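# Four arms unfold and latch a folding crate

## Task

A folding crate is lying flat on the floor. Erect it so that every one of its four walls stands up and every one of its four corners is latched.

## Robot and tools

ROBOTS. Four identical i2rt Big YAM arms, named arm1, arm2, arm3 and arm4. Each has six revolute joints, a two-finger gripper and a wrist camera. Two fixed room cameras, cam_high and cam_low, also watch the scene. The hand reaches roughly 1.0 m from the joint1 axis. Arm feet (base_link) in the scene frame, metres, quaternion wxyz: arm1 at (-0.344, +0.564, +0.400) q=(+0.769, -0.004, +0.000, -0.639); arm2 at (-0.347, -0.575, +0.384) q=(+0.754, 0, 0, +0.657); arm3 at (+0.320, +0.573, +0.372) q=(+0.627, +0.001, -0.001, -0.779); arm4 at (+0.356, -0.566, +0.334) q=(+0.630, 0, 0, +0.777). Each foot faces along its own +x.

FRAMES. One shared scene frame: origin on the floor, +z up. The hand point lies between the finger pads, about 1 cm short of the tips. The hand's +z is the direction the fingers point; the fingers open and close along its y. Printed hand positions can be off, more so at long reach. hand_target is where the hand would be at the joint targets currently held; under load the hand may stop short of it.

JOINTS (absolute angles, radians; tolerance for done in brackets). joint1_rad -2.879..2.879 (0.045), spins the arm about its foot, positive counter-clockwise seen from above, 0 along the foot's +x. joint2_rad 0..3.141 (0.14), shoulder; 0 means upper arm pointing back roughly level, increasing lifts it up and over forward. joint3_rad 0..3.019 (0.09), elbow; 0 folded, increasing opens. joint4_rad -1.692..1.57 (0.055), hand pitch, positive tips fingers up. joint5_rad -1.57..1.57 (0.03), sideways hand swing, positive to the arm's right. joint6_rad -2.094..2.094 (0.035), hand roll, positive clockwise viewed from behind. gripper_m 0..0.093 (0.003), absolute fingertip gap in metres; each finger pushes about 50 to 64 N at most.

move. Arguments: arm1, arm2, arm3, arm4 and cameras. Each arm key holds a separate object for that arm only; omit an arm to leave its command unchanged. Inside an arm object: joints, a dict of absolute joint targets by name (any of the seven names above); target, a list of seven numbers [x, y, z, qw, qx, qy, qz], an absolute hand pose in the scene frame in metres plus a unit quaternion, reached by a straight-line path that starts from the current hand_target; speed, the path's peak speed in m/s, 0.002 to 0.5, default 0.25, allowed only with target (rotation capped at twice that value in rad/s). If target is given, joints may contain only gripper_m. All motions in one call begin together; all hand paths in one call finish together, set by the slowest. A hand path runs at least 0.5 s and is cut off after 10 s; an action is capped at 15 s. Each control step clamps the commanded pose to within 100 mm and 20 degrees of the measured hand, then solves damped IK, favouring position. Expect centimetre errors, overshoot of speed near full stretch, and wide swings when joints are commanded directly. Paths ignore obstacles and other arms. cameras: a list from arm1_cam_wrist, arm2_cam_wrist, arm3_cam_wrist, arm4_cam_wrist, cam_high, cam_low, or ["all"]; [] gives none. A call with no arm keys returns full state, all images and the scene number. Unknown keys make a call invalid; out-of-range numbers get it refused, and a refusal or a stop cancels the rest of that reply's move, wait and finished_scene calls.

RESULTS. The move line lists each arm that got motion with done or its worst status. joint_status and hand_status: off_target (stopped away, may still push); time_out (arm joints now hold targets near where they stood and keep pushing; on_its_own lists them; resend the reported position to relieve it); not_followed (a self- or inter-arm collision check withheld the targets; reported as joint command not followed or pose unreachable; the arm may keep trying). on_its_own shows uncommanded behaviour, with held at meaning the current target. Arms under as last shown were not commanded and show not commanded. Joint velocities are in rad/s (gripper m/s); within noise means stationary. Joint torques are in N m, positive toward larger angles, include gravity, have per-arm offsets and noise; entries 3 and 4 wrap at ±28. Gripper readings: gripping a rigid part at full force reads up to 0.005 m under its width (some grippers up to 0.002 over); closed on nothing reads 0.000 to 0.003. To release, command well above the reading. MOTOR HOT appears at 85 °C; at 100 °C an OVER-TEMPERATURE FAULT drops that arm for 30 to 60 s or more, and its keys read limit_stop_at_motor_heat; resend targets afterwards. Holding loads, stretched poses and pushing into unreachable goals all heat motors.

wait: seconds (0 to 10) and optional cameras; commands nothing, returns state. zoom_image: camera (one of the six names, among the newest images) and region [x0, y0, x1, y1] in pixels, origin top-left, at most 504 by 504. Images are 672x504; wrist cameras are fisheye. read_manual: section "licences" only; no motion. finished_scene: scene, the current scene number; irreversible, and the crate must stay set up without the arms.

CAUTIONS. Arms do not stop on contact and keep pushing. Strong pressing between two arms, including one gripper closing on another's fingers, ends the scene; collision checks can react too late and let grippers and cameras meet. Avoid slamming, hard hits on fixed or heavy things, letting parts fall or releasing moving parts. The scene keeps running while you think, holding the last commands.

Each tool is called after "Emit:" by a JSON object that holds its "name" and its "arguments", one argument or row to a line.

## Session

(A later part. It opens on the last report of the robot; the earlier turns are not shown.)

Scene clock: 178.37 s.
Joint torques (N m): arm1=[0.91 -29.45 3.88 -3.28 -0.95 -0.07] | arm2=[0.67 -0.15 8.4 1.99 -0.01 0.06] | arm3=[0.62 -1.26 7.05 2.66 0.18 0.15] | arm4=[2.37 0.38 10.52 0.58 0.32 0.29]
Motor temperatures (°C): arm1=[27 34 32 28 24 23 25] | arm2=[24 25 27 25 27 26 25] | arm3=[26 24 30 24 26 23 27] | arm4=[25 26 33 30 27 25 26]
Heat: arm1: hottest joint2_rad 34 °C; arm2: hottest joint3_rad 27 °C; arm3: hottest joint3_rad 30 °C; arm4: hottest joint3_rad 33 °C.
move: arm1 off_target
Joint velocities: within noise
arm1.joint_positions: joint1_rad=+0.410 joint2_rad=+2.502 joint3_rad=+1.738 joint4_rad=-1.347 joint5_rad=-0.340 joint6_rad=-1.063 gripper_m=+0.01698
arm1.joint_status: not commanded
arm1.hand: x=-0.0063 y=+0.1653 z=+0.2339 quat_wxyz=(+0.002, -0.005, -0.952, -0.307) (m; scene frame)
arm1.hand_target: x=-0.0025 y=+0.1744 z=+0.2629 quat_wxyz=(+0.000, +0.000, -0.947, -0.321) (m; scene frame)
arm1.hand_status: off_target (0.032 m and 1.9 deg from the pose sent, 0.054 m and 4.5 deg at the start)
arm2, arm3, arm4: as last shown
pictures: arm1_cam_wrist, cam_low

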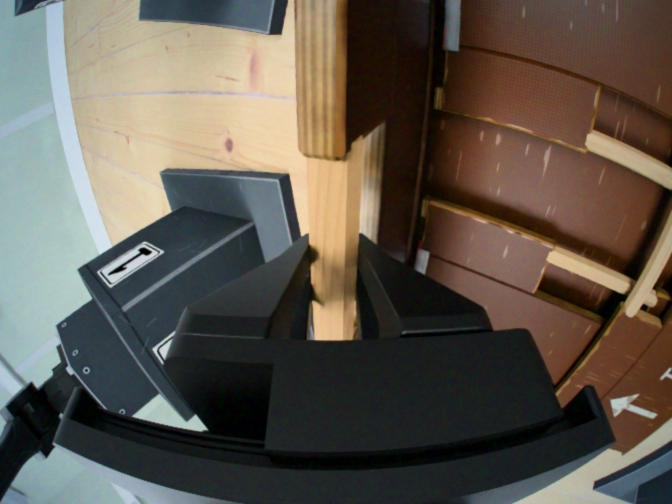

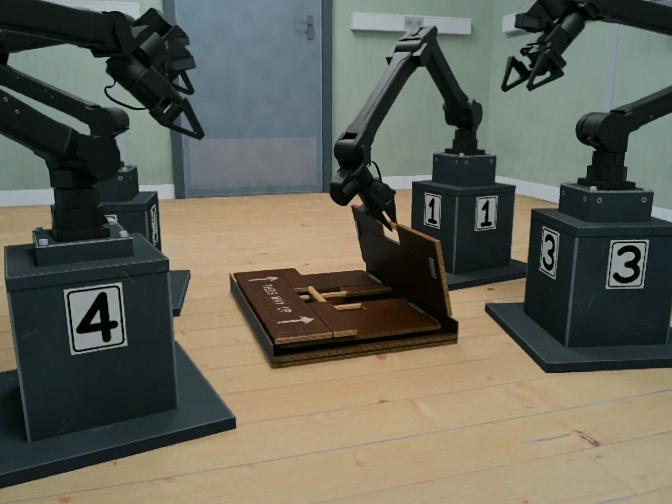

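Emit:
{"name": "move", "arguments": {
  "arm1": {"target": [-0.003, 0.205, 0.268, 0, 0, 0.9397, 0.342], "speed": 0.08},
  "cameras": []
}}

Emit:
{"name": "move", "arguments": {
  "arm1": {"target": [-0.003, 0.232, 0.262, 0, 0, 0.9397, 0.342], "speed": 0.06},
  "cameras": ["arm1_cam_wrist", "cam_low", "cam_high"]
}}

Emit:
{"name": "zoom_image", "arguments": {
  "camera": "cam_low",
  "region": [220, 190, 480, 380]
}}

Emit:
{"name": "zoom_image", "arguments": {
  "camera": "cam_high",
  "region": [240, 220, 430, 420]
}}

Scene clock: 181.77 s.
Joint torques (N m): arm1=[0.91 -28.57 2.84 -3.3 -1.11 -0.01] | arm2=[0.67 -0.15 8.39 1.99 -0.01 0.07] | arm3=[0.67 -0.73 7.16 2.58 0.13 0.14] | arm4=[2.37 0.44 10.52 0.59 0.32 0.29]
Motor temperatures (°C): arm1=[27 34 31 28 24 23 26] | arm2=[24 25 27 25 27 26 25] | arm3=[26 24 30 24 26 23 27] | arm4=[25 26 33 30 27 25 26]
Heat: arm1: hottest joint2_rad 34 °C; arm2: hottest joint3_rad 27 °C; arm3: hottest joint3_rad 30 °C; arm4: hottest joint3_rad 33 °C.
move: arm1 off_target
Joint velocities: within noise
arm1.joint_positions: joint1_rad=+0.422 joint2_rad=+2.473 joint3_rad=+1.675 joint4_rad=-1.335 joint5_rad=-0.369 joint6_rad=-1.063 gripper_m=+0.01697
arm1.joint_status: not commanded
arm1.hand: x=-0.0075 y=+0.1868 z=+0.2388 quat_wxyz=(-0.003, -0.005, -0.947, -0.322) (m; scene frame)
arm1.hand_target: x=-0.0058 y=+0.2018 z=+0.2659 quat_wxyz=(-0.001, -0.003, -0.940, -0.342) (m; scene frame)
arm1.hand_status: off_target (0.035 m and 2.5 deg from the pose sent, 0.052 m and 4.3 deg at the start)
arm2, arm3: as last shown
arm4.joint_positions: joint1_rad=+0.648 joint2_rad=+0.498 joint3_rad=+0.452 joint4_rad=-0.925 joint5_rad=+0.563 joint6_rad=+0.662 gripper_m=+0.09396
arm4.joint_status: not commanded
arm4.hand: x=+0.2451 y=-0.3463 z=+0.5056 quat_wxyz=(-0.273, +0.656, -0.647, -0.277) (m; scene frame)
arm4.hand_target: x=+0.2463 y=-0.3492 z=+0.5032 quat_wxyz=(-0.271, +0.654, -0.650, -0.277) (m; scene frame)
arm4.hand_status: not commanded
pictures: none
No camera images: "cameras" was empty.

Scene clock: 182.87 s.
Joint torques (N m): arm1=[1.73 -26.52 2.29 -3.12 -1.39 0.07] | arm2=[0.67 -0.15 8.4 1.99 -0.01 0.07] | arm3=[0.85 -0.85 7.19 2.67 0.19 0.15] | arm4=[2.37 0.38 10.52 0.58 0.32 0.29]
Motor temperatures (°C): arm1=[27 34 31 28 24 23 26] | arm2=[24 25 27 25 27 26 25] | arm3=[26 24 30 24 26 23 27] | arm4=[25 26 33 30 27 25 26]
Heat: arm1: hottest joint2_rad 34 °C; arm2: hottest joint3_rad 27 °C; arm3: hottest joint3_rad 30 °C; arm4: hottest joint3_rad 33 °C.
move: arm1 off_target
Joint velocities: within noise
arm1.joint_positions: joint1_rad=+0.441 joint2_rad=+2.429 joint3_rad=+1.592 joint4_rad=-1.272 joint5_rad=-0.377 joint6_rad=-1.043 gripper_m=+0.01710
arm1.joint_status: not commanded
arm1.hand: x=-0.0078 y=+0.2050 z=+0.2410 quat_wxyz=(-0.007, -0.004, -0.949, -0.314) (m; scene frame)
arm1.hand_target: x=-0.0044 y=+0.2289 z=+0.2612 quat_wxyz=(+0.000, -0.002, -0.940, -0.341) (m; scene frame)
arm1.hand_status: off_target (0.035 m and 3.5 deg from the pose sent, 0.051 m and 2.5 deg at the start)
arm2, arm3, arm4: as last shown
pictures: arm1_cam_wrist, cam_high, cam_low

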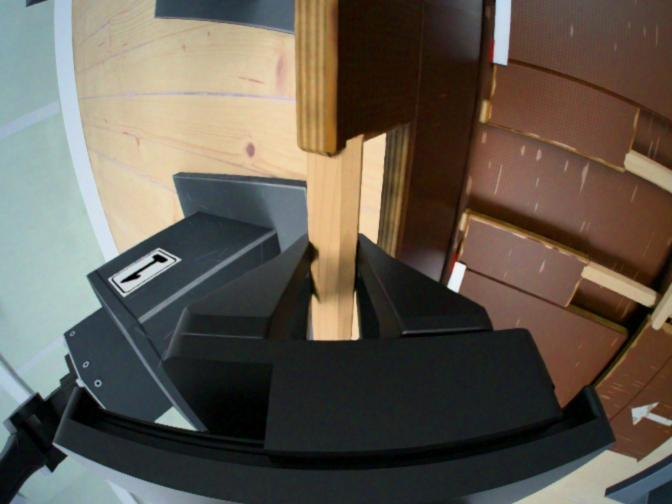

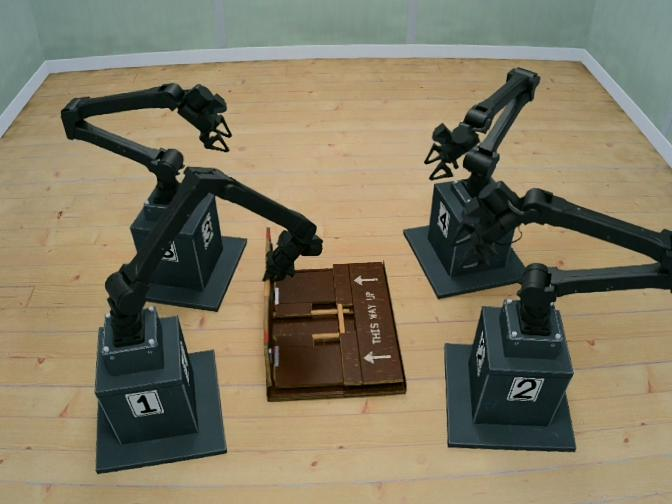

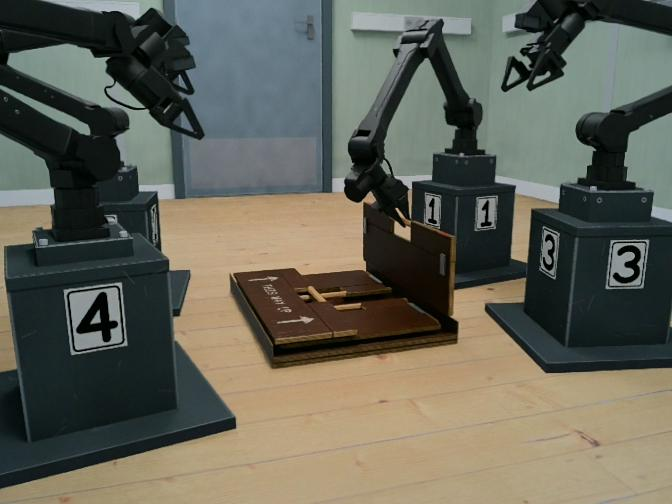

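Scaled by 1.938 from the camera's 672x504 image, which has a finer 960x720 frame.

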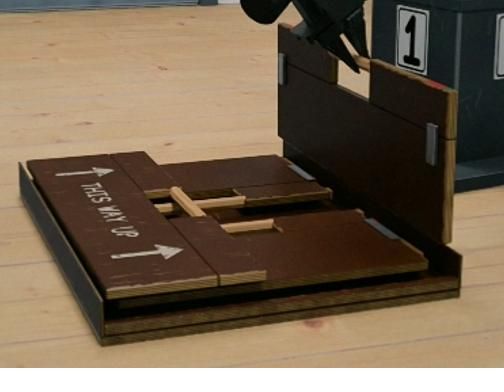

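Scaled by 2.520 from the camera's 672x504 image, which has a finer 960x720 frame.

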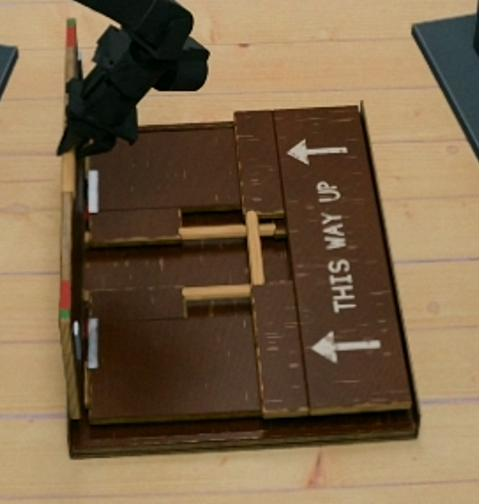

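Emit:
{"name": "move", "arguments": {
  "arm1": {"target": [-0.003, 0.250, 0.252, 0, 0, 0.9455, 0.3256], "speed": 0.06},
  "cameras": ["arm1_cam_wrist", "cam_low", "cam_high"]
}}

Emit:
{"name": "zoom_image", "arguments": {
  "camera": "cam_low",
  "region": [220, 190, 480, 380]
}}

Emit:
{"name": "zoom_image", "arguments": {
  "camera": "cam_high",
  "region": [240, 220, 430, 420]
}}

Scene clock: 186.50 s.
Joint torques (N m): arm1=[3.25 -25.7 1.51 -2.65 -1.24 0.09] | arm2=[0.67 -0.21 8.42 1.99 -0.01 0.07] | arm3=[0.09 -0.62 7.16 2.73 0.18 0.2] | arm4=[2.37 0.38 10.52 0.59 0.32 0.3]
Motor temperatures (°C): arm1=[27 34 31 28 24 23 26] | arm2=[24 25 27 25 27 26 25] | arm3=[26 24 30 24 26 23 27] | arm4=[25 26 33 30 27 25 26]
Heat: arm1: hottest joint2_rad 34 °C; arm2: hottest joint3_rad 27 °C; arm3: hottest joint3_rad 30 °C; arm4: hottest joint3_rad 33 °C.
move: arm1 off_target
Joint velocities: within noise
arm1.joint_positions: joint1_rad=+0.447 joint2_rad=+2.389 joint3_rad=+1.528 joint4_rad=-1.186 joint5_rad=-0.375 joint6_rad=-1.015 gripper_m=+0.01710
arm1.joint_status: not commanded
arm1.hand: x=-0.0073 y=+0.2090 z=+0.2407 quat_wxyz=(-0.018, -0.008, -0.957, -0.291) (m; scene frame)
arm1.hand_target: x=-0.0037 y=+0.2476 z=+0.2515 quat_wxyz=(+0.001, +0.000, -0.946, -0.325) (m; scene frame)
arm1.hand_status: off_target (0.043 m and 4.8 deg from the pose sent, 0.047 m and 1.6 deg at the start)
arm2, arm3, arm4: as last shown
pictures: arm1_cam_wrist, cam_high, cam_low

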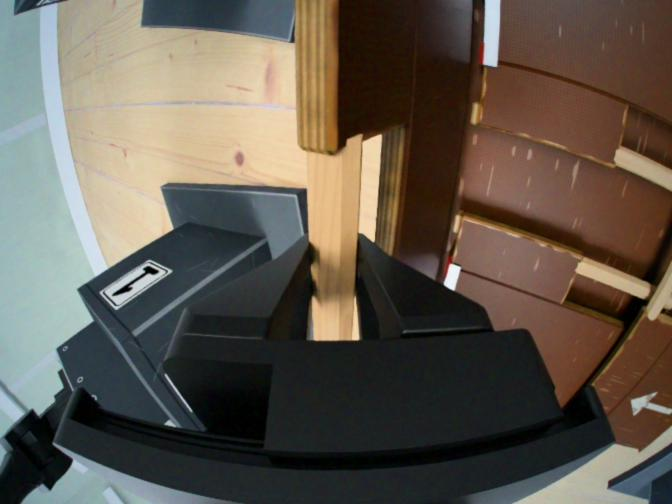

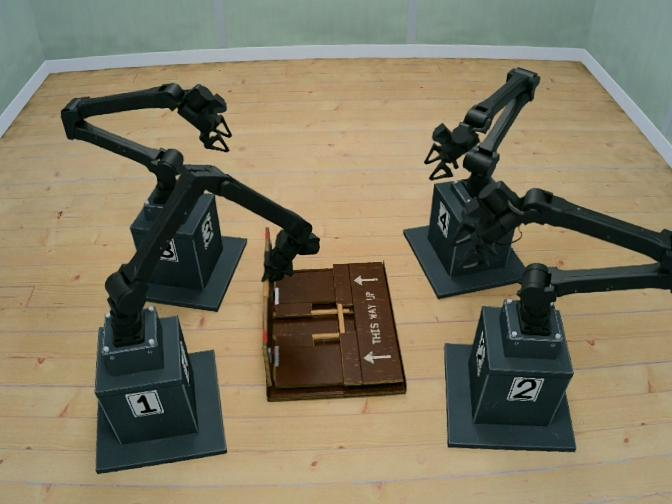

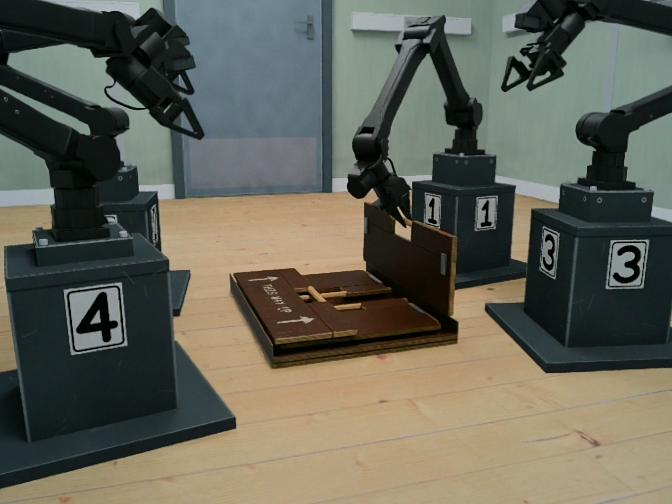

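Scaled by 1.938 from the camera's 672x504 image, which has a finer 960x720 frame.

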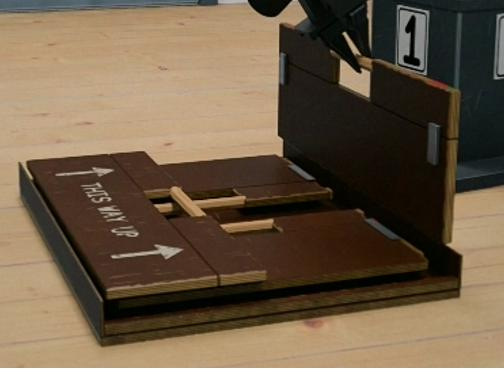

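Scaled by 2.520 from the camera's 672x504 image, which has a finer 960x720 frame.

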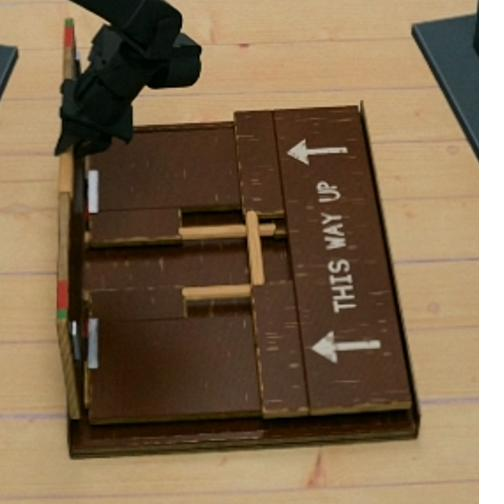

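Emit:
{"name": "move", "arguments": {
  "arm1": {"target": [-0.004, 0.225, 0.248, 0, 0, 0.9537, 0.3007], "speed": 0.06},
  "cameras": []
}}

Emit:
{"name": "move", "arguments": {
  "arm1": {"joints": {"gripper_m": 0.03}},
  "cameras": ["arm1_cam_wrist", "cam_low", "cam_high"]
}}

Emit:
{"name": "zoom_image", "arguments": {
  "camera": "cam_low",
  "region": [220, 190, 480, 380]
}}

Scene clock: 189.30 s.
Joint torques (N m): arm1=[1.73 -24.35 3.81 -1.98 -0.42 0.04] | arm2=[0.67 -0.21 8.39 1.96 -0.01 0.07] | arm3=[0.21 -0.97 7.17 2.81 0.17 0.13] | arm4=[2.37 0.44 10.52 0.58 0.32 0.29]
Motor temperatures (°C): arm1=[27 34 31 28 24 23 26] | arm2=[24 25 27 25 27 26 25] | arm3=[26 24 30 24 26 23 27] | arm4=[25 26 33 30 27 25 26]
Heat: arm1: hottest joint2_rad 34 °C; arm2: hottest joint3_rad 27 °C; arm3: hottest joint3_rad 30 °C; arm4: hottest joint3_rad 33 °C.
move: arm1 off_target
Joint velocities: within noise
arm1.joint_positions: joint1_rad=+0.450 joint2_rad=+2.387 joint3_rad=+1.528 joint4_rad=-1.184 joint5_rad=-0.358 joint6_rad=-1.012 gripper_m=+0.01710
arm1.joint_status: not commanded
arm1.hand: x=-0.0082 y=+0.2082 z=+0.2403 quat_wxyz=(-0.011, -0.006, -0.958, -0.285) (m; scene frame)
arm1.hand_target: x=-0.0046 y=+0.2244 z=+0.2479 quat_wxyz=(+0.000, +0.000, -0.954, -0.300) (m; scene frame)
arm1.hand_status: off_target (0.019 m and 2.4 deg from the pose sent, 0.018 m and 2.6 deg at the start)
arm2, arm3, arm4: as last shown
pictures: none
No camera images: "cameras" was empty.

Scene clock: 189.93 s.
Joint torques (N m): arm1=[0.67 -23.24 3.64 -1.31 -0.31 0.06] | arm2=[0.67 -0.21 8.4 2 -0.01 0.07] | arm3=[0.56 -0.73 7.23 2.66 0.17 0.17] | arm4=[2.37 0.38 10.52 0.58 0.32 0.3]
Motor temperatures (°C): arm1=[27 34 31 28 24 23 26] | arm2=[24 25 27 25 27 26 25] | arm3=[26 24 30 24 26 23 27] | arm4=[25 26 33 30 27 25 26]
Heat: arm1: hottest joint2_rad 34 °C; arm2: hottest joint3_rad 27 °C; arm3: hottest joint3_rad 30 °C; arm4: hottest joint3_rad 33 °C.
move: arm1 done
Joint velocities: within noise
arm1.joint_positions: joint1_rad=+0.455 joint2_rad=+2.386 joint3_rad=+1.528 joint4_rad=-1.200 joint5_rad=-0.362 joint6_rad=-1.012 gripper_m=+0.02997
arm1.joint_status: all done
arm1.hand: x=-0.0078 y=+0.2122 z=+0.2428 quat_wxyz=(-0.008, -0.006, -0.957, -0.291) (m; scene frame)
arm1.hand_target: x=-0.0043 y=+0.2249 z=+0.2478 quat_wxyz=(+0.000, +0.000, -0.954, -0.301) (m; scene frame)
arm1.hand_status: not commanded
arm2, arm3, arm4: as last shown
pictures: arm1_cam_wrist, cam_high, cam_low

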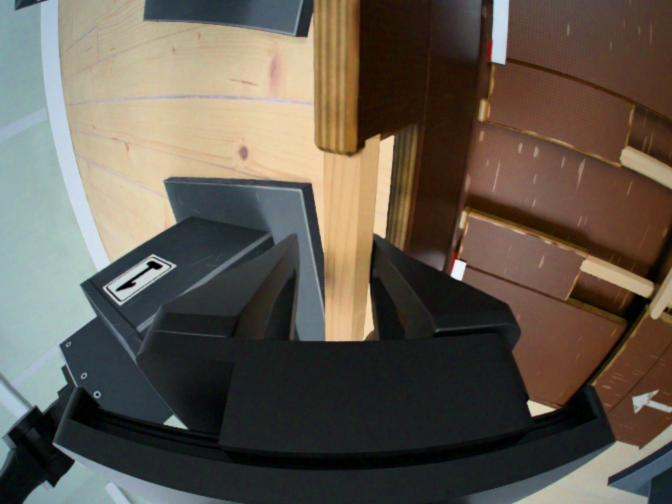

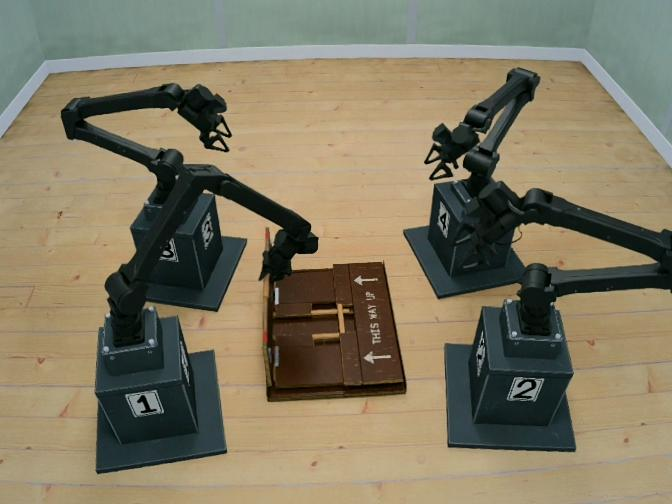

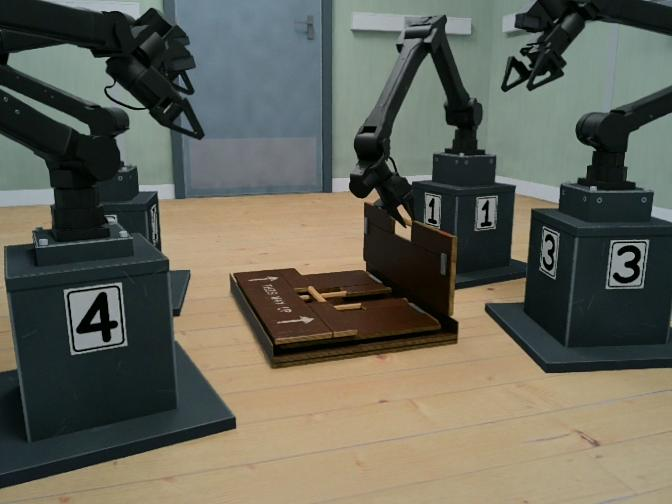

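Scaled by 1.938 from the camera's 672x504 image, which has a finer 960x720 frame.

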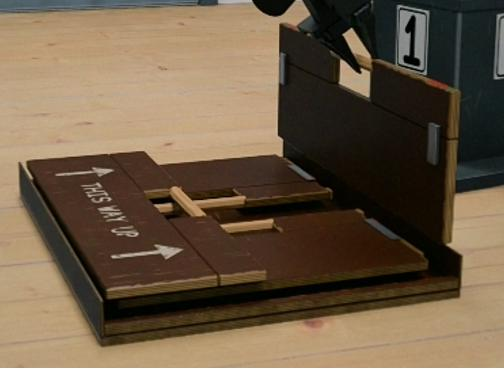

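Emit:
{"name": "move", "arguments": {
  "arm1": {"target": [-0.005, 0.208, 0.245, 0, 0, 0.9848, 0.1736], "speed": 0.08, "joints": {"gripper_m": 0.05}},
  "cameras": ["arm1_cam_wrist"]
}}

Emit:
{"name": "move", "arguments": {
  "arm1": {"target": [-0.005, 0.203, 0.245, 0, 0, 1, 0], "speed": 0.08, "joints": {"gripper_m": 0.05}},
  "cameras": ["arm1_cam_wrist", "cam_low"]
}}

Emit:
{"name": "zoom_image", "arguments": {
  "camera": "cam_low",
  "region": [220, 190, 480, 380]
}}

Scene clock: 195.83 s.
Joint torques (N m): arm1=[0.5 -24.23 4.08 0.21 0.02 0.15] | arm2=[0.67 -0.15 8.4 1.99 -0.01 0.07] | arm3=[0.56 -1.38 7.13 2.71 0.21 0.13] | arm4=[2.37 0.38 10.52 0.58 0.32 0.29]
Motor temperatures (°C): arm1=[27 34 31 28 24 23 25] | arm2=[24 25 27 25 27 26 25] | arm3=[26 24 30 24 26 23 27] | arm4=[25 26 33 30 27 25 26]
Heat: arm1: hottest joint2_rad 34 °C; arm2: hottest joint3_rad 27 °C; arm3: hottest joint3_rad 30 °C; arm4: hottest joint3_rad 33 °C.
move: arm1 done
Joint velocities: within noise
arm1.joint_positions: joint1_rad=+0.496 joint2_rad=+2.286 joint3_rad=+1.382 joint4_rad=-0.960 joint5_rad=-0.228 joint6_rad=-0.932 gripper_m=+0.04994
arm1.joint_status: all done
arm1.hand: x=-0.0082 y=+0.2092 z=+0.2388 quat_wxyz=(+0.003, +0.004, -0.983, -0.181) (m; scene frame)
arm1.hand_target: x=-0.0023 y=+0.2113 z=+0.2449 quat_wxyz=(+0.001, +0.004, -0.985, -0.174) (m; scene frame)
arm1.hand_status: done (0.007 m and 1.0 deg from the pose sent, 0.006 m and 13.9 deg at the start)
arm2, arm3, arm4: as last shown
pictures: arm1_cam_wrist

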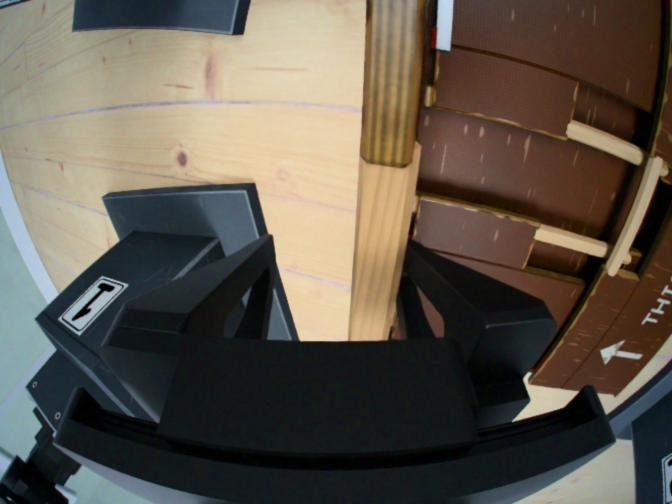

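Scene clock: 198.63 s.
Joint torques (N m): arm1=[0.85 -22.36 3.96 0.9 0.12 0.22] | arm2=[0.67 -0.21 8.39 1.96 -0.01 0.07] | arm3=[0.38 -0.97 7.12 2.56 0.2 0.16] | arm4=[2.32 0.38 10.51 0.58 0.32 0.3]
Motor temperatures (°C): arm1=[27 34 31 28 24 23 25] | arm2=[24 25 27 25 27 26 25] | arm3=[26 24 30 24 26 23 27] | arm4=[25 26 33 30 27 25 26]
Heat: arm1: hottest joint2_rad 34 °C; arm2: hottest joint3_rad 27 °C; arm3: hottest joint3_rad 30 °C; arm4: hottest joint3_rad 33 °C.
move: arm1 done
Joint velocities: within noise
arm1.joint_positions: joint1_rad=+0.556 joint2_rad=+2.160 joint3_rad=+1.166 joint4_rad=-0.597 joint5_rad=-0.010 joint6_rad=-0.831 gripper_m=+0.04995
arm1.joint_status: all done
arm1.hand: x=-0.0122 y=+0.2012 z=+0.2395 quat_wxyz=(+0.006, +0.000, -1.000, -0.008) (m; scene frame)
arm1.hand_target: x=-0.0070 y=+0.2042 z=+0.2448 quat_wxyz=(+0.002, -0.001, -1.000, -0.003) (m; scene frame)
arm1.hand_status: done (0.009 m and 1.2 deg from the pose sent, 0.009 m and 20.9 deg at the start)
arm2.joint_positions: joint1_rad=-0.241 joint2_rad=+0.416 joint3_rad=+0.530 joint4_rad=-0.959 joint5_rad=-0.263 joint6_rad=-0.283 gripper_m=+0.09397
arm2.joint_status: not commanded
arm2.hand: x=-0.2989 y=-0.3328 z=+0.5921 quat_wxyz=(-0.262, +0.658, -0.654, -0.265) (m; scene frame)
arm2.hand_target: x=-0.2991 y=-0.3291 z=+0.6006 quat_wxyz=(-0.275, +0.655, -0.649, -0.272) (m; scene frame)
arm2.hand_status: not commanded
arm3.joint_positions: joint1_rad=+0.052 joint2_rad=+0.389 joint3_rad=+0.578 joint4_rad=-0.986 joint5_rad=-0.112 joint6_rad=-0.132 gripper_m=+0.09396
arm3.joint_status: not commanded
arm3.hand: x=+0.2986 y=+0.3288 z=+0.6034 quat_wxyz=(-0.267, -0.650, -0.658, +0.271) (m; scene frame)
arm3.hand_target: x=+0.3010 y=+0.3282 z=+0.6004 quat_wxyz=(-0.272, -0.647, -0.657, +0.274) (m; scene frame)
arm3.hand_status: not commanded
arm4: as last shown
pictures: arm1_cam_wrist, cam_low

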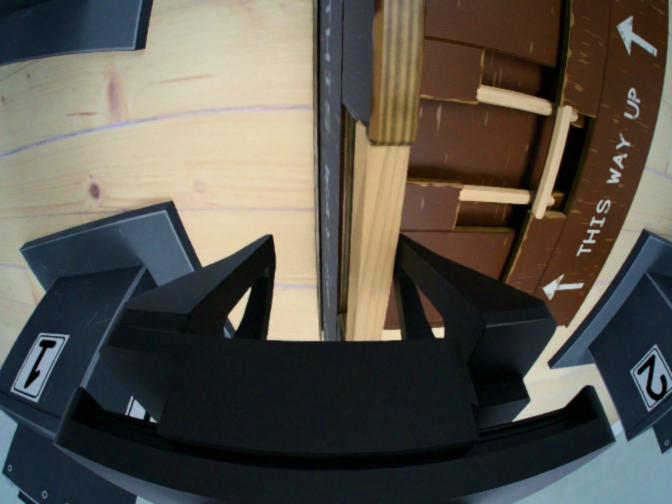

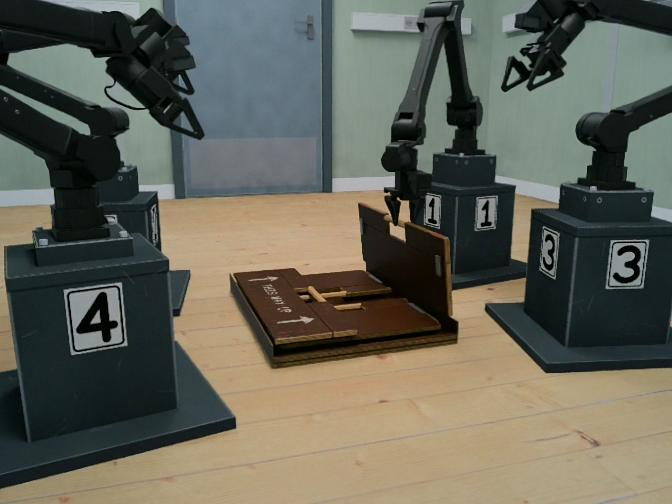

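Scaled by 1.938 from the camera's 672x504 image, which has a finer 960x720 frame.

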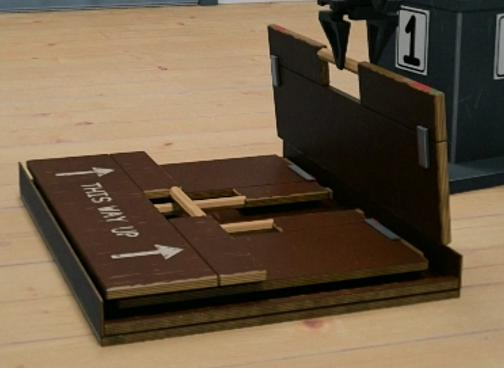

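Emit:
{"name": "move", "arguments": {
  "arm1": {"target": [-0.005, 0.212, 0.243, 0, 0, 1, 0], "speed": 0.08, "joints": {"gripper_m": 0.030}},
  "cameras": ["arm1_cam_wrist"]
}}

Emit:
{"name": "move", "arguments": {
  "arm1": {"joints": {"gripper_m": 0.012}},
  "cameras": ["arm1_cam_wrist", "cam_low", "cam_high"]
}}

Emit:
{"name": "zoom_image", "arguments": {
  "camera": "cam_low",
  "region": [220, 190, 480, 380]
}}

Scene clock: 201.13 s.
Joint torques (N m): arm1=[0.91 -20.78 3.75 0.75 0.05 0.21] | arm2=[0.67 -0.21 8.39 1.99 -0.01 0.07] | arm3=[0.38 -1.08 7.24 2.58 0.19 0.17] | arm4=[2.37 0.38 10.52 0.59 0.32 0.29]
Motor temperatures (°C): arm1=[27 34 31 28 24 23 25] | arm2=[24 25 27 25 27 26 25] | arm3=[26 24 30 24 26 23 27] | arm4=[25 26 33 30 27 25 26]
Heat: arm1: hottest joint2_rad 34 °C; arm2: hottest joint3_rad 27 °C; arm3: hottest joint3_rad 30 °C; arm4: hottest joint3_rad 33 °C.
move: arm1 off_target
Joint velocities: within noise
arm1.joint_positions: joint1_rad=+0.559 joint2_rad=+2.149 joint3_rad=+1.149 joint4_rad=-0.577 joint5_rad=-0.007 joint6_rad=-0.820 gripper_m=+0.03006
arm1.joint_status: all done
arm1.hand: x=-0.0125 y=+0.2030 z=+0.2410 quat_wxyz=(+0.002, -0.003, -1.000, -0.002) (m; scene frame)
arm1.hand_target: x=-0.0084 y=+0.2085 z=+0.2431 quat_wxyz=(+0.000, -0.004, -1.000, +0.000) (m; scene frame)
arm1.hand_status: off_target (0.012 m and 0.5 deg from the pose sent, 0.013 m and 1.2 deg at the start)
arm2, arm3, arm4: as last shown
pictures: arm1_cam_wrist

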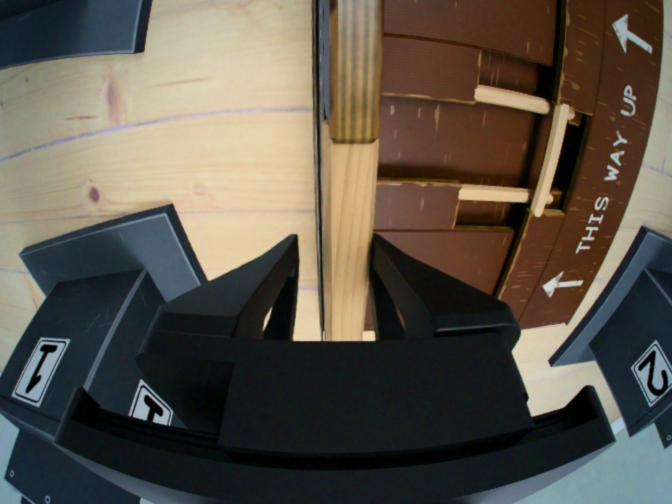

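Scene clock: 201.67 s.
Joint torques (N m): arm1=[1.26 -21.01 3.77 0.98 0.04 0.2] | arm2=[0.67 -0.21 8.39 1.99 -0.01 0.07] | arm3=[0.32 -0.62 7.24 2.59 0.2 0.16] | arm4=[2.37 0.32 10.51 0.59 0.32 0.29]
Motor temperatures (°C): arm1=[27 34 31 28 24 23 25] | arm2=[24 25 27 25 27 26 25] | arm3=[26 24 30 24 26 23 27] | arm4=[25 26 33 30 27 25 26]
Heat: arm1: hottest joint2_rad 34 °C; arm2: hottest joint3_rad 27 °C; arm3: hottest joint3_rad 30 °C; arm4: hottest joint3_rad 33 °C.
move: arm1 off_target
Joint velocities: within noise
arm1.joint_positions: joint1_rad=+0.560 joint2_rad=+2.148 joint3_rad=+1.149 joint4_rad=-0.577 joint5_rad=-0.006 joint6_rad=-0.817 gripper_m=+0.01728
arm1.joint_status: gripper_m off_target (ended at +0.01731, target +0.01200)
arm1.hand: x=-0.0118 y=+0.2030 z=+0.2418 quat_wxyz=(+0.002, -0.004, -1.000, -0.001) (m; scene frame)
arm1.hand_target: x=-0.0080 y=+0.2088 z=+0.2435 quat_wxyz=(+0.000, -0.005, -1.000, +0.000) (m; scene frame)
arm1.hand_status: not commanded
arm2, arm3: as last shown
arm4.joint_positions: joint1_rad=+0.648 joint2_rad=+0.498 joint3_rad=+0.452 joint4_rad=-0.925 joint5_rad=+0.563 joint6_rad=+0.662 gripper_m=+0.09396
arm4.joint_status: not commanded
arm4.hand: x=+0.2451 y=-0.3463 z=+0.5056 quat_wxyz=(-0.273, +0.656, -0.647, -0.277) (m; scene frame)
arm4.hand_target: x=+0.2463 y=-0.3492 z=+0.5032 quat_wxyz=(-0.271, +0.654, -0.650, -0.277) (m; scene frame)
arm4.hand_status: not commanded
pictures: arm1_cam_wrist, cam_high, cam_low

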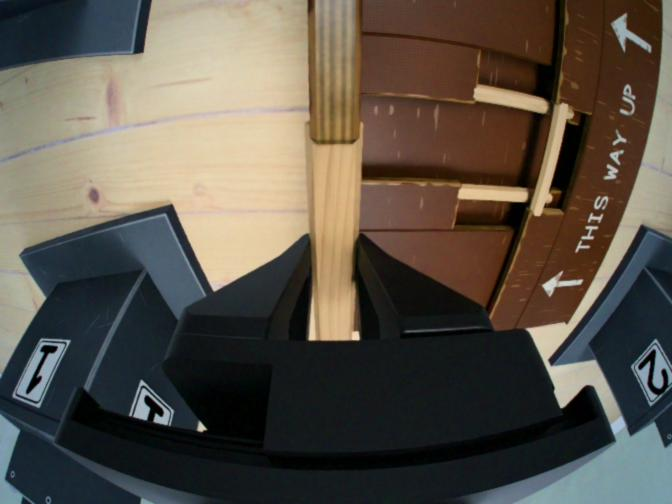

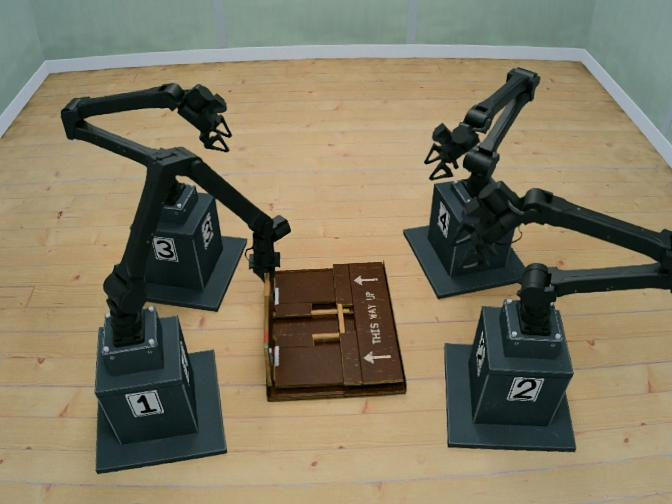

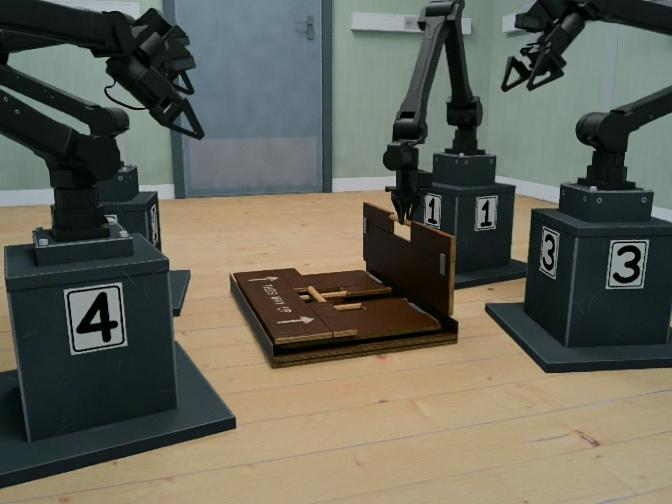

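Scaled by 1.938 from the camera's 672x504 image, which has a finer 960x720 frame.

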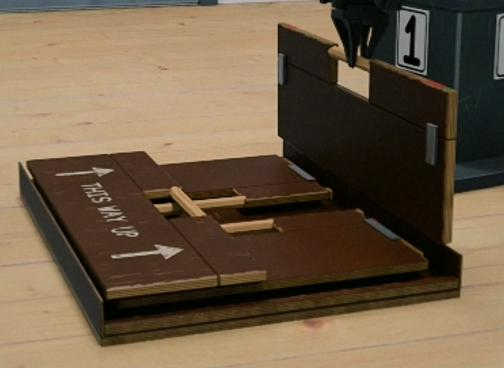

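Emit:
{"name": "move", "arguments": {
  "arm4": {"target": [-0.018, -0.037, 0.16, 0, 1, 0, 0], "speed": 0.3, "joints": {"gripper_m": 0.038}},
  "cameras": ["arm4_cam_wrist", "cam_high", "cam_low"]
}}

Scene clock: 209.83 s.
Joint torques (N m): arm1=[0.73 -20.13 3.73 0.81 0.03 0.21] | arm2=[0.67 -0.15 8.39 2.02 -0.01 0.07] | arm3=[0.67 -1.08 7.15 2.67 0.18 0.17] | arm4=[1.96 -20.42 10.84 -0.54 -0.08 -0.11]
Motor temperatures (°C): arm1=[27 34 31 27 24 23 26] | arm2=[24 25 27 25 27 26 25] | arm3=[26 24 30 24 26 23 27] | arm4=[25 26 33 30 27 25 26]
Heat: arm1: hottest joint2_rad 34 °C; arm2: hottest joint3_rad 27 °C; arm3: hottest joint3_rad 30 °C; arm4: hottest joint3_rad 33 °C.
move: arm4 off_target
Joint velocities: within noise
arm1, arm2, arm3: as last shown
arm4.joint_positions: joint1_rad=+0.393 joint2_rad=+2.417 joint3_rad=+1.696 joint4_rad=-0.858 joint5_rad=+0.002 joint6_rad=-0.924 gripper_m=+0.03807
arm4.joint_status: all done
arm4.hand: x=-0.0028 y=-0.0415 z=+0.1653 quat_wxyz=(+0.002, +1.000, -0.023, +0.003) (m; scene frame)
arm4.hand_target: x=-0.0110 y=-0.0377 z=+0.1573 quat_wxyz=(+0.002, +1.000, -0.010, +0.004) (m; scene frame)
arm4.hand_status: off_target (0.017 m and 2.7 deg from the pose sent, 0.533 m and 98.0 deg at the start)
pictures: arm4_cam_wrist, cam_high, cam_low

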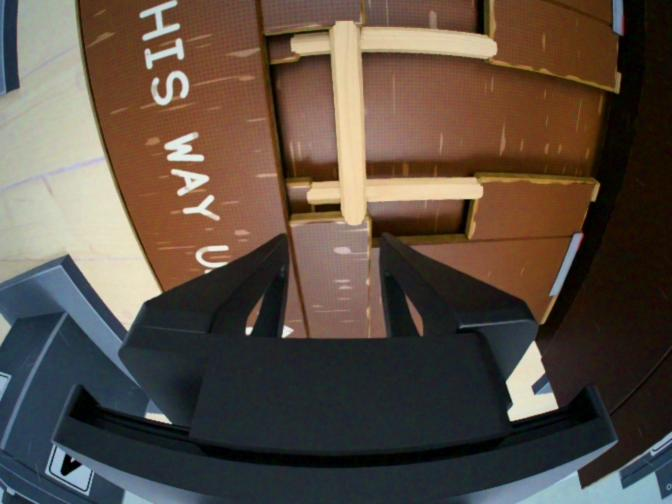

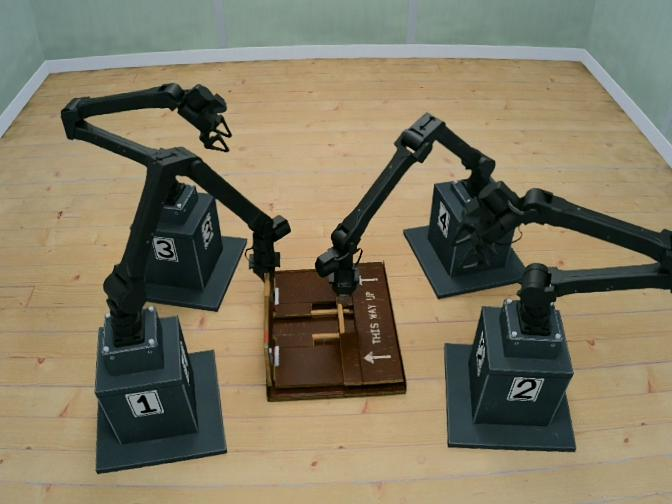

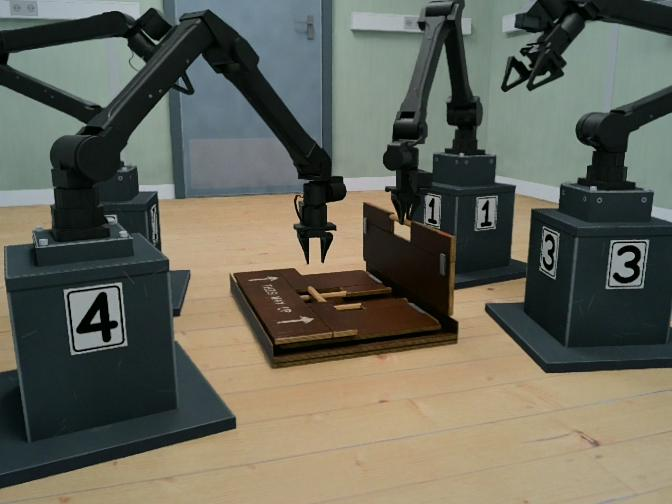

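Emit:
{"name": "move", "arguments": {
  "arm4": {"target": [-0.037, -0.027, 0.075, 0, 1, 0, 0], "speed": 0.15, "joints": {"gripper_m": 0.036}},
  "cameras": ["arm4_cam_wrist"]
}}

Scene clock: 213.37 s.
Joint torques (N m): arm1=[0.73 -20.66 3.59 0.94 -0.01 0.22] | arm2=[0.73 -0.21 8.4 1.96 -0.01 0.06] | arm3=[0.26 -1.2 7.13 2.7 0.18 0.18] | arm4=[1.73 -22.18 10.4 -0.09 -0.2 -0.09]
Motor temperatures (°C): arm1=[27 34 30 27 24 23 26] | arm2=[24 25 27 25 27 26 25] | arm3=[26 24 30 24 26 23 27] | arm4=[25 26 33 30 27 25 26]
Heat: arm1: hottest joint2_rad 34 °C; arm2: hottest joint3_rad 27 °C; arm3: hottest joint3_rad 30 °C; arm4: hottest joint3_rad 33 °C.
move: arm4 off_target
Joint velocities: within noise
arm1, arm2, arm3: as last shown
arm4.joint_positions: joint1_rad=+0.425 joint2_rad=+2.622 joint3_rad=+1.857 joint4_rad=-0.818 joint5_rad=+0.002 joint6_rad=-0.924 gripper_m=+0.03607
arm4.joint_status: all done
arm4.hand: x=-0.0321 y=-0.0362 z=+0.0815 quat_wxyz=(+0.004, +1.000, -0.007, +0.004) (m; scene frame)
arm4.hand_target: x=-0.0408 y=-0.0308 z=+0.0755 quat_wxyz=(-0.001, +1.000, +0.004, +0.000) (m; scene frame)
arm4.hand_status: off_target (0.012 m and 1.0 deg from the pose sent, 0.098 m and 2.7 deg at the start)
pictures: arm4_cam_wrist

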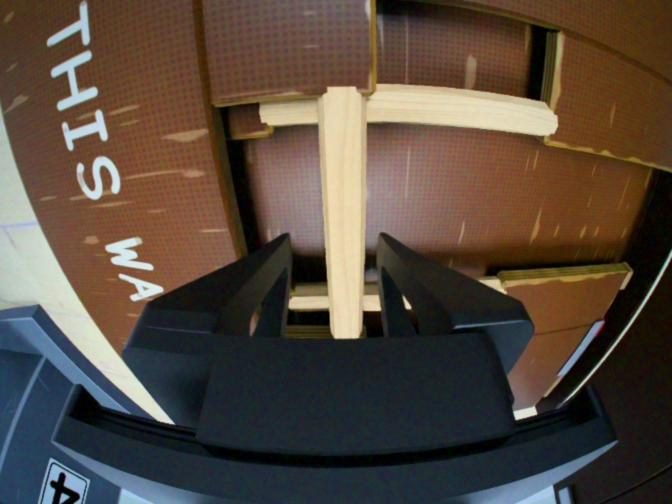

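Emit:
{"name": "move", "arguments": {
  "arm4": {"target": [-0.038, -0.023, 0.046, 0, 1, 0, 0], "speed": 0.08, "joints": {"gripper_m": 0.036}},
  "cameras": ["arm4_cam_wrist"]
}}

Scene clock: 216.53 s.
Joint torques (N m): arm1=[1.2 -21.3 3.84 0.9 0.01 0.24] | arm2=[0.67 -0.21 8.4 2 -0.01 0.07] | arm3=[0.44 -0.67 7.15 2.66 0.19 0.16] | arm4=[1.32 -22.3 10.33 0.09 -0.21 -0.11]
Motor temperatures (°C): arm1=[27 34 30 27 24 23 26] | arm2=[24 25 27 25 27 26 25] | arm3=[26 24 30 24 26 23 27] | arm4=[25 27 33 30 27 25 26]
Heat: arm1: hottest joint2_rad 34 °C; arm2: hottest joint3_rad 27 °C; arm3: hottest joint3_rad 30 °C; arm4: hottest joint3_rad 33 °C.
move: arm4 off_target
Joint velocities: within noise
arm1, arm2, arm3: as last shown
arm4.joint_positions: joint1_rad=+0.418 joint2_rad=+2.690 joint3_rad=+1.912 joint4_rad=-0.810 joint5_rad=+0.002 joint6_rad=-0.924 gripper_m=+0.03607
arm4.joint_status: all done
arm4.hand: x=-0.0301 y=-0.0304 z=+0.0534 quat_wxyz=(+0.006, +1.000, -0.011, +0.006) (m; scene frame)
arm4.hand_target: x=-0.0328 y=-0.0215 z=+0.0453 quat_wxyz=(+0.001, +1.000, -0.004, +0.001) (m; scene frame)
arm4.hand_status: off_target (0.013 m and 1.5 deg from the pose sent, 0.038 m and 1.0 deg at the start)
pictures: arm4_cam_wrist

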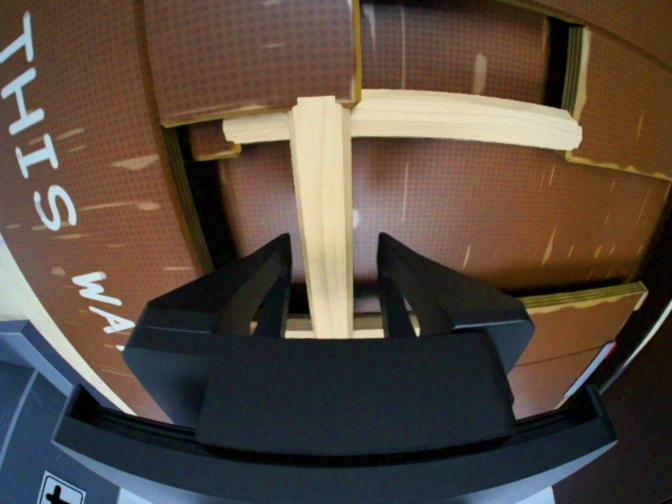

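Emit:
{"name": "move", "arguments": {
  "arm4": {"target": [-0.041, -0.0265, 0.034, 0, 1, 0, 0], "speed": 0.06, "joints": {"gripper_m": 0.036}},
  "cameras": ["arm4_cam_wrist"]
}}

Scene clock: 218.70 s.
Joint torques (N m): arm1=[0.38 -20.95 3.71 0.9 0.01 0.21] | arm2=[0.67 -0.21 8.4 1.98 -0.01 0.07] | arm3=[0.26 -1.03 7.17 2.7 0.17 0.15] | arm4=[2.37 -22.07 10.58 0.25 -0.21 -0.04]
Motor temperatures (°C): arm1=[27 34 30 27 24 23 26] | arm2=[24 25 27 25 27 26 25] | arm3=[26 24 30 24 26 23 27] | arm4=[25 27 32 30 27 25 26]
Heat: arm1: hottest joint2_rad 34 °C; arm2: hottest joint3_rad 27 °C; arm3: hottest joint3_rad 30 °C; arm4: hottest joint3_rad 32 °C.
move: arm4 off_target
Joint velocities: within noise
arm1, arm2, arm3: as last shown
arm4.joint_positions: joint1_rad=+0.419 joint2_rad=+2.707 joint3_rad=+1.922 joint4_rad=-0.802 joint5_rad=+0.002 joint6_rad=-0.924 gripper_m=+0.03607
arm4.joint_status: all done
arm4.hand: x=-0.0307 y=-0.0313 z=+0.0451 quat_wxyz=(+0.006, +1.000, -0.010, +0.006) (m; scene frame)
arm4.hand_target: x=-0.0408 y=-0.0268 z=+0.0351 quat_wxyz=(-0.001, +1.000, +0.000, +0.000) (m; scene frame)
arm4.hand_status: off_target (0.016 m and 1.5 deg from the pose sent, 0.023 m and 1.5 deg at the start)
pictures: arm4_cam_wrist

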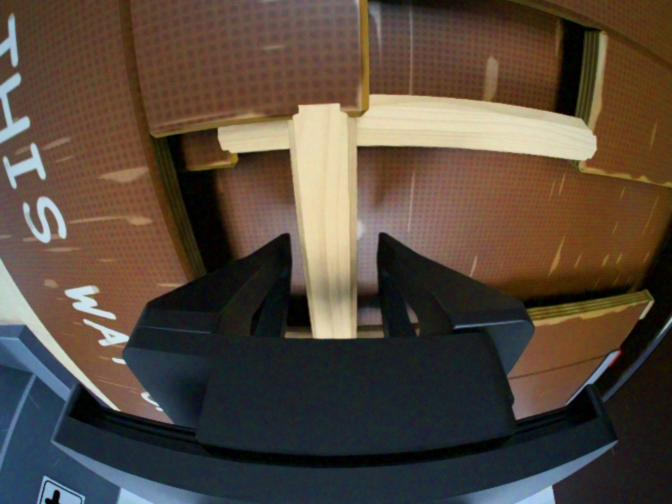

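Emit:
{"name": "move", "arguments": {
  "arm4": {"target": [-0.046, -0.027, 0.027, 0, 1, 0, 0], "speed": 0.05, "joints": {"gripper_m": 0.036}},
  "cameras": ["arm4_cam_wrist"]
}}

Scene clock: 225.10 s.
Joint torques (N m): arm1=[1.03 -20.84 3.82 0.94 0.01 0.18] | arm2=[0.62 -0.15 8.4 1.99 -0.01 0.07] | arm3=[0.91 -0.97 7.15 2.56 0.21 0.13] | arm4=[2.02 -22.07 10.41 0.14 -0.21 0.03]
Motor temperatures (°C): arm1=[27 34 30 27 23 23 26] | arm2=[24 25 27 25 27 26 25] | arm3=[26 24 30 24 26 23 27] | arm4=[25 28 32 30 27 25 26]
Heat: arm1: hottest joint2_rad 34 °C; arm2: hottest joint3_rad 27 °C; arm3: hottest joint3_rad 30 °C; arm4: hottest joint3_rad 32 °C.
move: arm4 off_target
Joint velocities: within noise
arm1, arm2, arm3: as last shown
arm4.joint_positions: joint1_rad=+0.430 joint2_rad=+2.728 joint3_rad=+1.948 joint4_rad=-0.802 joint5_rad=+0.002 joint6_rad=-0.924 gripper_m=+0.03607
arm4.joint_status: all done
arm4.hand: x=-0.0390 y=-0.0319 z=+0.0383 quat_wxyz=(+0.004, +1.000, -0.005, +0.004) (m; scene frame)
arm4.hand_target: x=-0.0479 y=-0.0293 z=+0.0273 quat_wxyz=(+0.000, +1.000, +0.002, +0.000) (m; scene frame)
arm4.hand_status: off_target (0.014 m and 0.8 deg from the pose sent, 0.024 m and 1.5 deg at the start)
pictures: arm4_cam_wrist

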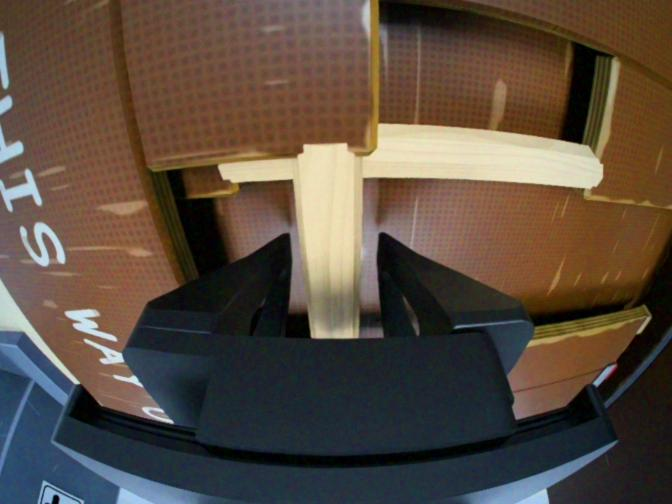

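Emit:
{"name": "move", "arguments": {
  "arm4": {"joints": {"gripper_m": 0.016}}
}}

Emit:
{"name": "move", "arguments": {
  "arm4": {"joints": {"gripper_m": 0.009}},
  "cameras": ["arm4_cam_wrist"]
}}

Scene clock: 226.67 s.
Joint torques (N m): arm1=[0.97 -20.89 3.81 0.73 0.01 0.22] | arm2=[0.67 -0.15 8.4 1.99 -0.01 0.07] | arm3=[0.44 -0.67 7.15 2.69 0.21 0.14] | arm4=[1.85 -22.18 10.36 0.14 -0.17 0.19]
Motor temperatures (°C): arm1=[27 34 30 27 23 23 26] | arm2=[24 25 27 25 27 26 25] | arm3=[26 24 30 24 26 23 27] | arm4=[25 28 32 30 27 25 26]
Heat: arm1: hottest joint2_rad 34 °C; arm2: hottest joint3_rad 27 °C; arm3: hottest joint3_rad 30 °C; arm4: hottest joint3_rad 32 °C.
move: arm4 done
Joint velocities: within noise
arm1: as last shown
arm2.joint_positions: joint1_rad=-0.241 joint2_rad=+0.416 joint3_rad=+0.530 joint4_rad=-0.959 joint5_rad=-0.263 joint6_rad=-0.283 gripper_m=+0.09397
arm2.joint_status: not commanded
arm2.hand: x=-0.2989 y=-0.3328 z=+0.5921 quat_wxyz=(-0.262, +0.658, -0.654, -0.265) (m; scene frame)
arm2.hand_target: x=-0.2991 y=-0.3291 z=+0.6006 quat_wxyz=(-0.275, +0.655, -0.649, -0.272) (m; scene frame)
arm2.hand_status: not commanded
arm3.joint_positions: joint1_rad=+0.052 joint2_rad=+0.389 joint3_rad=+0.578 joint4_rad=-0.986 joint5_rad=-0.112 joint6_rad=-0.132 gripper_m=+0.09396
arm3.joint_status: not commanded
arm3.hand: x=+0.2986 y=+0.3288 z=+0.6034 quat_wxyz=(-0.267, -0.650, -0.658, +0.271) (m; scene frame)
arm3.hand_target: x=+0.3010 y=+0.3282 z=+0.6004 quat_wxyz=(-0.272, -0.647, -0.657, +0.274) (m; scene frame)
arm3.hand_status: not commanded
arm4.joint_positions: joint1_rad=+0.428 joint2_rad=+2.730 joint3_rad=+1.948 joint4_rad=-0.802 joint5_rad=-0.004 joint6_rad=-0.949 gripper_m=+0.01628
arm4.joint_status: all done
arm4.hand: x=-0.0387 y=-0.0325 z=+0.0373 quat_wxyz=(+0.007, +1.000, +0.007, +0.002) (m; scene frame)
arm4.hand_target: x=-0.0473 y=-0.0297 z=+0.0267 quat_wxyz=(+0.001, +1.000, +0.006, -0.002) (m; scene frame)
arm4.hand_status: not commanded
pictures: none

Scene clock: 227.07 s.
Joint torques (N m): arm1=[0.91 -20.42 3.63 0.8 0.02 0.18] | arm2=[0.67 -0.21 8.39 1.99 -0.01 0.07] | arm3=[0.21 -0.67 7.15 2.65 0.21 0.16] | arm4=[2.37 -22.18 10.37 0.14 -0.16 0.19]
Motor temperatures (°C): arm1=[27 34 30 27 23 23 26] | arm2=[24 25 27 25 27 26 25] | arm3=[26 24 30 24 26 23 27] | arm4=[25 28 32 30 27 25 26]
Heat: arm1: hottest joint2_rad 34 °C; arm2: hottest joint3_rad 27 °C; arm3: hottest joint3_rad 30 °C; arm4: hottest joint3_rad 32 °C.
move: arm4 off_target
Joint velocities: within noise
arm1, arm2, arm3: as last shown
arm4.joint_positions: joint1_rad=+0.428 joint2_rad=+2.730 joint3_rad=+1.948 joint4_rad=-0.802 joint5_rad=-0.004 joint6_rad=-0.949 gripper_m=+0.01593
arm4.joint_status: gripper_m off_target (ended at +0.01594, target +0.00900)
arm4.hand: x=-0.0387 y=-0.0325 z=+0.0373 quat_wxyz=(+0.007, +1.000, +0.007, +0.002) (m; scene frame)
arm4.hand_target: x=-0.0473 y=-0.0297 z=+0.0267 quat_wxyz=(+0.001, +1.000, +0.006, -0.002) (m; scene frame)
arm4.hand_status: not commanded
pictures: arm4_cam_wrist

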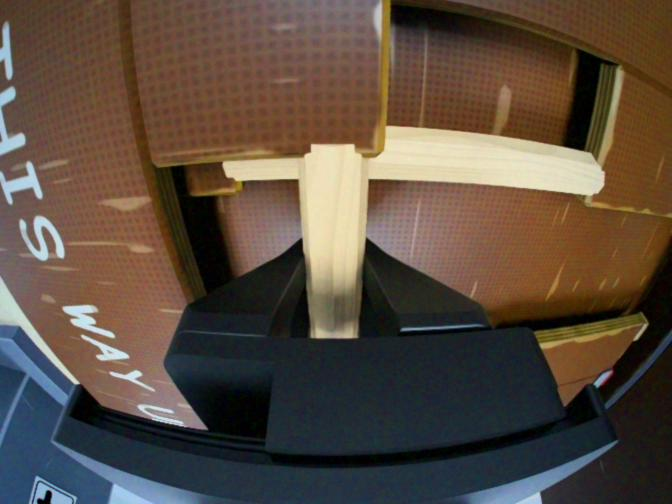

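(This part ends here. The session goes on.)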